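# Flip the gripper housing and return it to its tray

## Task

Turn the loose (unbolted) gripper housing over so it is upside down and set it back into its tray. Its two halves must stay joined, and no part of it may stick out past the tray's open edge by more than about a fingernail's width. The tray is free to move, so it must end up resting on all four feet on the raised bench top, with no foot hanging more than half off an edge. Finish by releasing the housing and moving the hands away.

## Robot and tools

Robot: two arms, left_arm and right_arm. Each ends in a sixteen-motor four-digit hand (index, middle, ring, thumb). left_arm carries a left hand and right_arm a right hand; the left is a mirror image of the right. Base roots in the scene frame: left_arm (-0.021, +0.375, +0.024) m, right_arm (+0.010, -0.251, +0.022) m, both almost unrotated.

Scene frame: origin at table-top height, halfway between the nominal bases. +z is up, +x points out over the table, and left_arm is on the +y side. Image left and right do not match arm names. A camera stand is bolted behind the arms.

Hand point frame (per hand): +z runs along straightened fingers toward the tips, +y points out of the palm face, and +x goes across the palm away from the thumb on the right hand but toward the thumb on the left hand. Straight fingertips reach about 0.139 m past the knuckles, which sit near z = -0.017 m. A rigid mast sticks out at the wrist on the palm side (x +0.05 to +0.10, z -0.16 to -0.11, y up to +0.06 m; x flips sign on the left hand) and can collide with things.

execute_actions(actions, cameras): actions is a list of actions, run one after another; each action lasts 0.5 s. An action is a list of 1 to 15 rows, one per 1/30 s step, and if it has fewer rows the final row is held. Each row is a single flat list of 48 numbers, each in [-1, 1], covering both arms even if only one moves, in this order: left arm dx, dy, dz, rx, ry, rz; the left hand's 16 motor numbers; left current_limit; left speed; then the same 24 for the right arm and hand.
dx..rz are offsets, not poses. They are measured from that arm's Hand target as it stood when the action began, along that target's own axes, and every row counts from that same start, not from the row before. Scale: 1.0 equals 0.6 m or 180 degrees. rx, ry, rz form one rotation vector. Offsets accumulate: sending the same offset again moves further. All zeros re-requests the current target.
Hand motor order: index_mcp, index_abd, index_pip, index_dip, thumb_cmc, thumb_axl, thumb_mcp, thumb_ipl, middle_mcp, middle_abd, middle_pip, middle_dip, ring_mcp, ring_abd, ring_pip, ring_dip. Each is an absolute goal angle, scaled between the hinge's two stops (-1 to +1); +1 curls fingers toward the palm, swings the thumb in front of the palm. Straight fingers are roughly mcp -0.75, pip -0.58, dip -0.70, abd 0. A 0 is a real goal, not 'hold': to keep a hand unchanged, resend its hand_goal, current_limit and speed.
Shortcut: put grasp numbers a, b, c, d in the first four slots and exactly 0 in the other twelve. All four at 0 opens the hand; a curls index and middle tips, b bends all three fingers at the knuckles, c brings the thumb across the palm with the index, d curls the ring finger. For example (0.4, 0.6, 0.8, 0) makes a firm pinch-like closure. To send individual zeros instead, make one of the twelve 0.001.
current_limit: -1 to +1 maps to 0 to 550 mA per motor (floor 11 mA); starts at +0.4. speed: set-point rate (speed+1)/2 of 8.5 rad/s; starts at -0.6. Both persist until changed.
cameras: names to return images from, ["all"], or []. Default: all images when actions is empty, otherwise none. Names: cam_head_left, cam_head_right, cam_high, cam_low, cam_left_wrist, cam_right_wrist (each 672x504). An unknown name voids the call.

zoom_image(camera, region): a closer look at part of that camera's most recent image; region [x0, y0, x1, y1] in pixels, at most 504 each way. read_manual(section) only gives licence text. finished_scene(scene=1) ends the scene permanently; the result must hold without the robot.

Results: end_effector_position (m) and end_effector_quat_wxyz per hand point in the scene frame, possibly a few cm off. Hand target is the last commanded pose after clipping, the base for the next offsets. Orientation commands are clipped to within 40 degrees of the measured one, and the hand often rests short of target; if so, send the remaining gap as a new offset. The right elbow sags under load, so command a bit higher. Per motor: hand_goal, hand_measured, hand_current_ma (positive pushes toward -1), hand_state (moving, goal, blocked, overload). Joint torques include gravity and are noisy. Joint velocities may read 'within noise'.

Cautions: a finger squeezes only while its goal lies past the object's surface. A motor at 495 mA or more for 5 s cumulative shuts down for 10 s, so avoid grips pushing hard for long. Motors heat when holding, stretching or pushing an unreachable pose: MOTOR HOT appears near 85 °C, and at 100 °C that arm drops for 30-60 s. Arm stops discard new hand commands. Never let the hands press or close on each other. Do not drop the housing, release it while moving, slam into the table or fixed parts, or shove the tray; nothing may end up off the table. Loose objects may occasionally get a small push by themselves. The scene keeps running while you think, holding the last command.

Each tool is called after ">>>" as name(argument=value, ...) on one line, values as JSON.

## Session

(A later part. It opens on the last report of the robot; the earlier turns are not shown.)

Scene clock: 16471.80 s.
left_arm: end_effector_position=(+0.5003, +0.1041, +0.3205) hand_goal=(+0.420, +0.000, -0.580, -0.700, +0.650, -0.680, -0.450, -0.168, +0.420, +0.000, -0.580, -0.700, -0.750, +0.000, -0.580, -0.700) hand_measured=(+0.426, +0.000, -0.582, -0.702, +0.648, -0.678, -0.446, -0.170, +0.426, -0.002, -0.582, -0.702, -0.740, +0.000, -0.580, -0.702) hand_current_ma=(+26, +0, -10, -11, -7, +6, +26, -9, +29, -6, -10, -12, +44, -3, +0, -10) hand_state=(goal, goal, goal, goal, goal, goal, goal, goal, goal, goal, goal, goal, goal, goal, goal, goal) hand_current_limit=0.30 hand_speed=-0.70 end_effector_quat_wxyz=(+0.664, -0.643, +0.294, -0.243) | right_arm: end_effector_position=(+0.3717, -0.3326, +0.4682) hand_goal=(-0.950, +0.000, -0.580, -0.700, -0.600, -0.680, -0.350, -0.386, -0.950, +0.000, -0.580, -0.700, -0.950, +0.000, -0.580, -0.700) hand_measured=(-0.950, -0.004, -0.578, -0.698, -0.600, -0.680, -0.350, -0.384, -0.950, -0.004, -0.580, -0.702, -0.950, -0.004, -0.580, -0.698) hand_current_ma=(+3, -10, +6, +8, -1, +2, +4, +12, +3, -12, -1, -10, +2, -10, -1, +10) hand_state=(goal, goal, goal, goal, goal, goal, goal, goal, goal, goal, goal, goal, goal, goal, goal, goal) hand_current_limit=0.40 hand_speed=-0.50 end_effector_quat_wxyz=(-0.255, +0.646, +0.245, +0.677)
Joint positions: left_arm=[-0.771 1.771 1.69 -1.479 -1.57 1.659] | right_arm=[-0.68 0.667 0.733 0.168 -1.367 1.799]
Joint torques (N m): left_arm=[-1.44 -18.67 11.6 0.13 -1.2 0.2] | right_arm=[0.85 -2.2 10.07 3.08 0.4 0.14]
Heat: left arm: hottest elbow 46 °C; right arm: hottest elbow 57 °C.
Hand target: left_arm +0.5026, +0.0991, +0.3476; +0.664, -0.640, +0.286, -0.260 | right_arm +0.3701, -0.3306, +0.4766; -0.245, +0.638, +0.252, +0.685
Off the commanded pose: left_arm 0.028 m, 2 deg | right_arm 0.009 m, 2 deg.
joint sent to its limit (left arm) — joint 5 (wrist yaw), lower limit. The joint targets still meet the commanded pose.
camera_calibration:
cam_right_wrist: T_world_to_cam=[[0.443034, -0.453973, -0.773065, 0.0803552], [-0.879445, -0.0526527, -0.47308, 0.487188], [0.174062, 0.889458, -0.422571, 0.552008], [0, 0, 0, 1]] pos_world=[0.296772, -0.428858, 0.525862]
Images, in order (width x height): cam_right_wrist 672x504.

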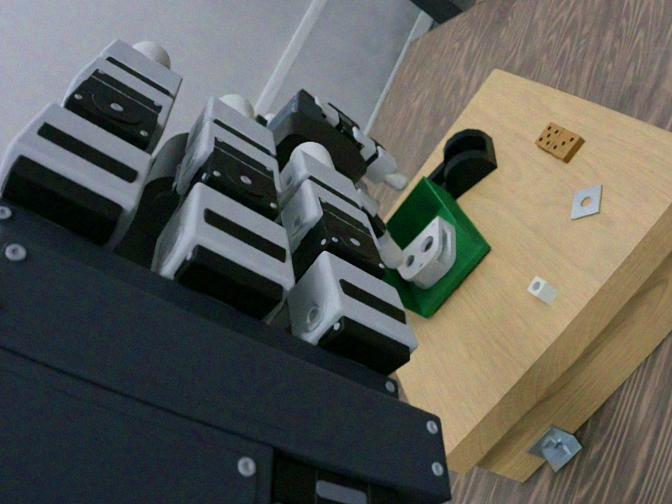

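>>> execute_actions(actions=[[[-0.0363,-0.04,0.0259,0,-0.0241,0,0.2,0.001,-0.65,-0.75,0.4,-0.68,-0.4,-0.3,0.2,0.001,-0.65,-0.75,-0.8,0.001,-0.7,-0.75,0.3,-0.6,0,0,0,0,0,0,-0.95,0.001,-0.58,-0.7,-0.6,-0.68,-0.35,-0.386,-0.95,0.001,-0.58,-0.7,-0.95,0.001,-0.58,-0.7,0.4,-0.5]],[[-0.0343,-0.036,0.0285,0,-0.0241,0,-0.5,0.001,-0.8,-0.8,0.1,-0.68,-0.35,-0.386,-0.5,0.001,-0.8,-0.8,-0.85,0.001,-0.8,-0.8,0.3,-0.5,0,0,0,0,0,0,-0.95,0.001,-0.58,-0.7,-0.6,-0.68,-0.35,-0.386,-0.95,0.001,-0.58,-0.7,-0.95,0.001,-0.58,-0.7,0.4,-0.5]],[[-0.0322,-0.036,0.031,0,-0.0241,0,-0.9,0.001,-0.9,-0.9,0.001,-0.68,-0.35,-0.386,-0.95,0.001,-0.9,-0.9,-0.95,0.001,-0.9,-0.9,0.2,-0.5,0,0,0,0,0,0,-0.95,0.001,-0.58,-0.7,-0.6,-0.68,-0.35,-0.386,-0.95,0.001,-0.58,-0.7,-0.95,0.001,-0.58,-0.7,0.4,-0.5]],[[-0.0295,-0.036,0.0332,0,-0.0241,0,-0.9,0.001,-0.9,-0.9,0.001,-0.68,-0.35,-0.386,-0.95,0.001,-0.9,-0.9,-0.95,0.001,-0.9,-0.9,0.2,-0.5,0,0,0,0,0,0,-0.95,0.001,-0.58,-0.7,-0.6,-0.68,-0.35,-0.386,-0.95,0.001,-0.58,-0.7,-0.95,0.001,-0.58,-0.7,0.4,-0.5]],[[-0.027,-0.036,0.0353,0,-0.0241,0,-0.9,0.001,-0.9,-0.9,0.001,-0.68,-0.35,-0.386,-0.95,0.001,-0.9,-0.9,-0.95,0.001,-0.9,-0.9,0.2,-0.5,0,0,0,0,0,0,-0.95,0.001,-0.58,-0.7,-0.6,-0.68,-0.35,-0.386,-0.95,0.001,-0.58,-0.7,-0.95,0.001,-0.58,-0.7,0.4,-0.5]],[[0,0.1257,-0.1097,-0.1667,0,0,-0.9,0.001,-0.9,-0.9,0.001,-0.68,-0.35,-0.386,-0.95,0.001,-0.9,-0.9,-0.95,0.001,-0.9,-0.9,0.2,-0.5,0,0,0,0,0,0,-0.95,0.001,-0.58,-0.7,-0.6,-0.68,-0.35,-0.386,-0.95,0.001,-0.58,-0.7,-0.95,0.001,-0.58,-0.7,0.4,-0.5]],[[0,0.1257,-0.1097,-0.1667,0,0,-0.9,0.001,-0.9,-0.9,0.001,-0.68,-0.35,-0.386,-0.95,0.001,-0.9,-0.9,-0.95,0.001,-0.9,-0.9,0.2,-0.5,0,0,0,0,0,0,-0.95,0.001,-0.58,-0.7,-0.6,-0.68,-0.35,-0.386,-0.95,0.001,-0.58,-0.7,-0.95,0.001,-0.58,-0.7,0.4,-0.5]],[[0,0.1257,-0.1097,-0.1667,0,0,-0.9,0.001,-0.9,-0.9,0.001,-0.68,-0.35,-0.386,-0.95,0.001,-0.9,-0.9,-0.95,0.001,-0.9,-0.9,0.2,-0.5,0,0,0,0,0,0,-0.95,0.001,-0.58,-0.7,-0.6,-0.68,-0.35,-0.386,-0.95,0.001,-0.58,-0.7,-0.95,0.001,-0.58,-0.7,0.4,-0.5]]], cameras=["cam_left_wrist", "cam_right_wrist"])

>>> zoom_image(camera="cam_left_wrist", region=[265, 20, 445, 190])

>>> zoom_image(camera="cam_right_wrist", region=[385, 195, 475, 295])

Scene clock: 16515.43 s.
left_arm: end_effector_position=(+0.3672, +0.0002, +0.3574) hand_goal=(-0.900, +0.000, -0.900, -0.900, +0.000, -0.680, -0.350, -0.386, -0.950, +0.000, -0.900, -0.900, -0.950, +0.000, -0.900, -0.900) hand_measured=(-0.894, +0.000, -0.898, -0.898, +0.002, -0.678, -0.348, -0.384, -0.944, -0.002, -0.898, -0.898, -0.942, +0.000, -0.898, -0.898) hand_current_ma=(+27, +0, +11, +11, +12, +6, +16, +16, +33, -6, +11, +11, +35, -3, +10, +11) hand_state=(goal, goal, goal, goal, goal, goal, goal, goal, goal, goal, goal, goal, goal, goal, goal, goal) hand_current_limit=0.20 hand_speed=-0.50 end_effector_quat_wxyz=(+0.011, +0.976, -0.216, +0.039) | right_arm: end_effector_position=(+0.3717, -0.3326, +0.4682) hand_goal=(-0.950, +0.000, -0.580, -0.700, -0.600, -0.680, -0.350, -0.386, -0.950, +0.000, -0.580, -0.700, -0.950, +0.000, -0.580, -0.700) hand_measured=(-0.950, -0.004, -0.578, -0.698, -0.600, -0.680, -0.350, -0.384, -0.950, -0.004, -0.580, -0.702, -0.950, -0.004, -0.580, -0.698) hand_current_ma=(+3, -10, +6, +8, -1, +2, +4, +12, +3, -12, -1, -10, +2, -10, -1, +10) hand_state=(goal, goal, goal, goal, goal, goal, goal, goal, goal, goal, goal, goal, goal, goal, goal, goal) hand_current_limit=0.40 hand_speed=-0.50 end_effector_quat_wxyz=(-0.255, +0.646, +0.245, +0.677)
Joint positions: left_arm=[-0.616 1.598 1.784 -1.676 -0.01 1.383] | right_arm=[-0.68 0.667 0.733 0.168 -1.367 1.799]
Joint torques (N m): left_arm=[-0.62 -13.16 11.3 0.35 0.18 -0.06] | right_arm=[0.97 -2.08 10.13 3.1 0.35 0.14]
Heat: left arm: hottest elbow 51 °C; right arm: hottest elbow 57 °C.
Hand target: left_arm +0.3774, -0.0066, +0.3675; -0.019, +0.978, -0.206, -0.015 | right_arm +0.3701, -0.3306, +0.4766; -0.245, +0.638, +0.252, +0.685
Off the commanded pose: left_arm 0.016 m, 7 deg | right_arm 0.009 m, 2 deg.
joint sent to its limit (left arm) — joint 4 (wrist pitch), lower limit. The joint targets are off in orientation, not in position.
camera_calibration:
cam_left_wrist: T_world_to_cam=[[-0.44123, 0.896649, -0.0365526, 0.140283], [0.567799, 0.310485, 0.762367, -0.530563], [0.694925, 0.315624, -0.646112, 0.0978714], [0, 0, 0, 1]] pos_world=[0.295137, 0.00805635, 0.472847]
cam_right_wrist: T_world_to_cam=[[0.443034, -0.453973, -0.773065, 0.0803552], [-0.879445, -0.0526527, -0.47308, 0.487188], [0.174062, 0.889458, -0.422571, 0.552008], [0, 0, 0, 1]] pos_world=[0.296772, -0.428858, 0.525862]
Images, in order (width x height): cam_left_wrist 672x504, cam_right_wrist 672x504.

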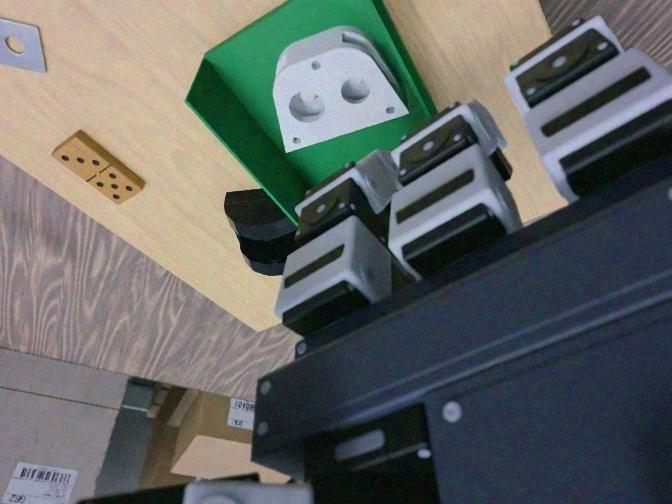

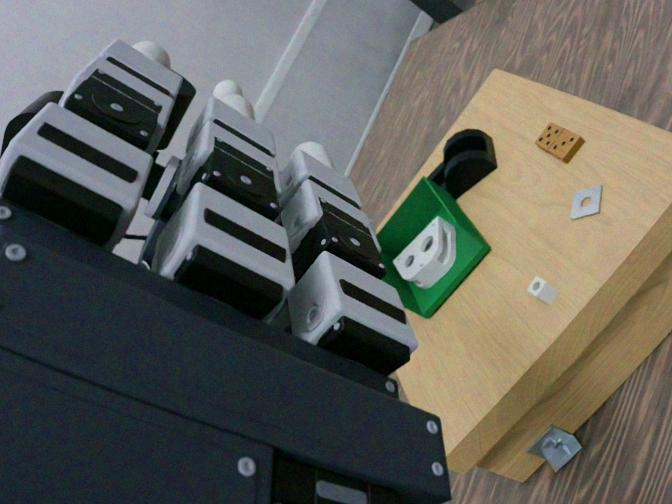

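Scaled by 2.800 from the camera's 672x504 image, which has a finer 960x720 frame.

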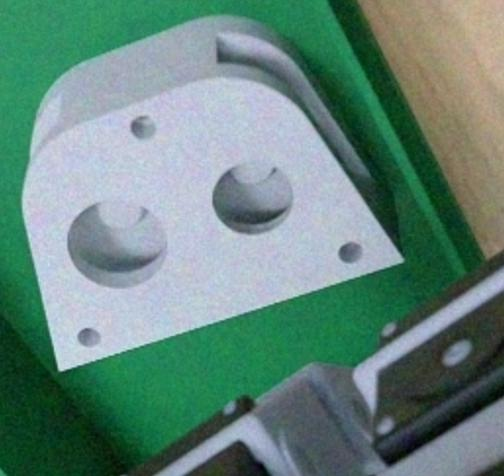

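Scaled by 5.040 from the camera's 672x504 image, which has a finer 960x720 frame.

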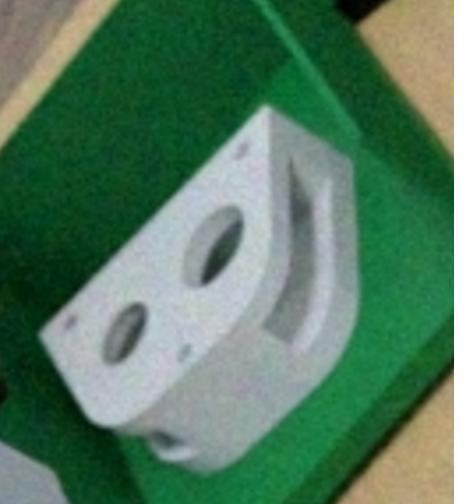

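>>> execute_actions(actions=[[[0,0,-0.08,0,0,0,-0.9,0.001,-0.9,-0.9,0.001,-0.68,-0.35,-0.386,-0.95,0.001,-0.9,-0.9,-0.95,0.001,-0.9,-0.9,0.2,-0.5,0,0,0,0,0,0,-0.95,0.001,-0.58,-0.7,-0.6,-0.68,-0.35,-0.386,-0.95,0.001,-0.58,-0.7,-0.95,0.001,-0.58,-0.7,0.4,-0.5]],[[-0.08,0,-0.08,0,0,0,-0.9,0.001,-0.9,-0.9,0.001,-0.68,-0.35,-0.386,-0.95,0.001,-0.9,-0.9,-0.95,0.001,-0.9,-0.9,0.2,-0.5,0,0,0,0,0,0,-0.95,0.001,-0.58,-0.7,-0.6,-0.68,-0.35,-0.386,-0.95,0.001,-0.58,-0.7,-0.95,0.001,-0.58,-0.7,0.4,-0.5]],[[-0.08,0,-0.05,0,0,0,-0.9,0.001,-0.9,-0.9,0.001,-0.68,-0.35,-0.386,-0.95,0.001,-0.9,-0.9,-0.95,0.001,-0.9,-0.9,0.2,-0.5,0,0,0,0,0,0,-0.95,0.001,-0.58,-0.7,-0.6,-0.68,-0.35,-0.386,-0.95,0.001,-0.58,-0.7,-0.95,0.001,-0.58,-0.7,0.4,-0.5]]], cameras=["cam_head_right", "cam_head_left", "cam_right_wrist"])

>>> zoom_image(camera="cam_head_right", region=[200, 190, 400, 340])

Scene clock: 16532.97 s.
left_arm: end_effector_position=(+0.2940, +0.0288, +0.4975) hand_goal=(-0.900, +0.000, -0.900, -0.900, +0.000, -0.680, -0.350, -0.386, -0.950, +0.000, -0.900, -0.900, -0.950, +0.000, -0.900, -0.900) hand_measured=(-0.894, +0.000, -0.898, -0.898, +0.002, -0.678, -0.348, -0.384, -0.944, -0.002, -0.898, -0.898, -0.942, +0.000, -0.898, -0.898) hand_current_ma=(+27, +0, +11, +11, +11, +6, +16, +16, +33, -6, +11, +11, +35, -3, +10, +11) hand_state=(goal, goal, goal, goal, goal, goal, goal, goal, goal, goal, goal, goal, goal, goal, goal, goal) hand_current_limit=0.20 hand_speed=-0.50 end_effector_quat_wxyz=(+0.093, +0.962, -0.204, +0.157) | right_arm: end_effector_position=(+0.3717, -0.3326, +0.4682) hand_goal=(-0.950, +0.000, -0.580, -0.700, -0.600, -0.680, -0.350, -0.386, -0.950, +0.000, -0.580, -0.700, -0.950, +0.000, -0.580, -0.700) hand_measured=(-0.950, -0.004, -0.578, -0.698, -0.600, -0.680, -0.350, -0.384, -0.950, -0.004, -0.580, -0.702, -0.950, -0.004, -0.580, -0.698) hand_current_ma=(+3, -10, +6, +8, -1, +2, +4, +12, +3, -12, -1, -10, +2, -10, -1, +10) hand_state=(goal, goal, goal, goal, goal, goal, goal, goal, goal, goal, goal, goal, goal, goal, goal, goal) hand_current_limit=0.40 hand_speed=-0.50 end_effector_quat_wxyz=(-0.255, +0.646, +0.245, +0.677)
Joint positions: left_arm=[-0.647 1.317 1.788 -1.676 0.033 1.329] | right_arm=[-0.68 0.667 0.733 0.168 -1.367 1.799]
Joint torques (N m): left_arm=[-1.38 -10.05 7.75 0.92 0.22 -0.11] | right_arm=[1.9 -2.14 10.04 3.15 0.36 0.13]
Heat: left arm: hottest elbow 50 °C; right arm: hottest elbow 57 °C.
Hand target: left_arm +0.2922, +0.0263, +0.4968; -0.019, +0.978, -0.206, -0.015 | right_arm +0.3701, -0.3306, +0.4766; -0.245, +0.638, +0.252, +0.685
Off the commanded pose: left_arm 0.003 m, 24 deg | right_arm 0.009 m, 2 deg.
joint sent to its limit (left arm) — joint 4 (wrist pitch), lower limit. The joint targets are off in orientation, not in position.
camera_calibration:
cam_right_wrist: T_world_to_cam=[[0.443034, -0.453973, -0.773065, 0.0803552], [-0.879445, -0.0526527, -0.47308, 0.487188], [0.174062, 0.889458, -0.422571, 0.552008], [0, 0, 0, 1]] pos_world=[0.296772, -0.428858, 0.525862]
Images, in order (width x height): cam_head_left 672x504, cam_head_right 672x504, cam_right_wrist 672x504.

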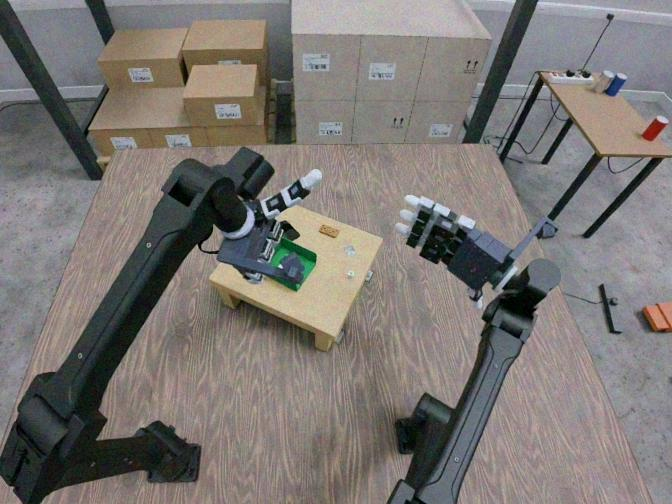

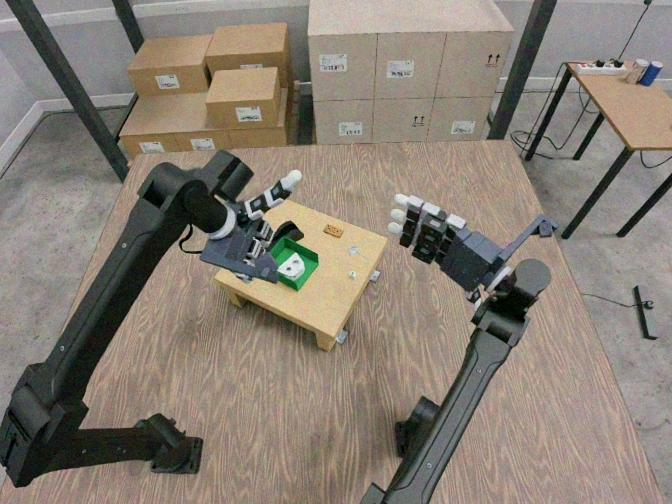

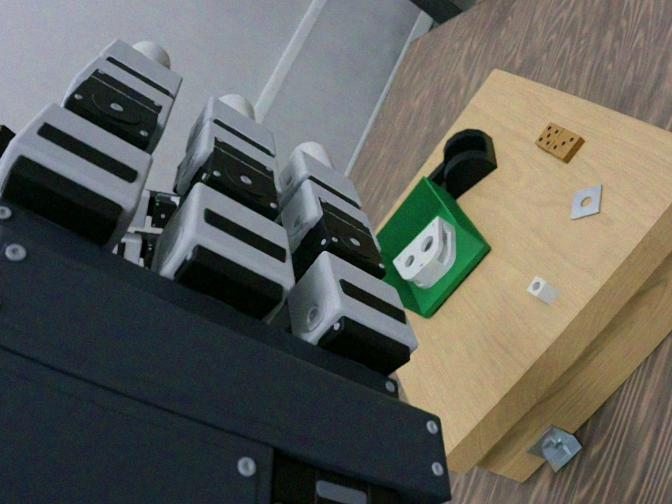

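Scaled by 2.520 from the camera's 672x504 image, which has a finer 960x720 frame.

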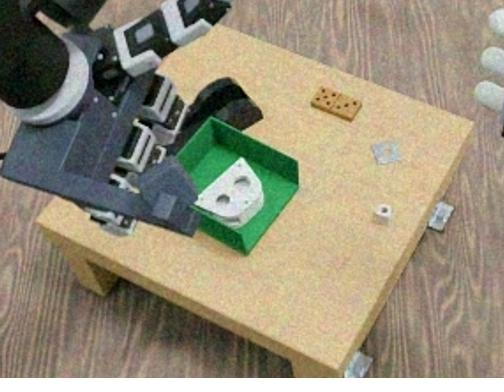

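>>> finished_scene()

The scene is finished: the task was done.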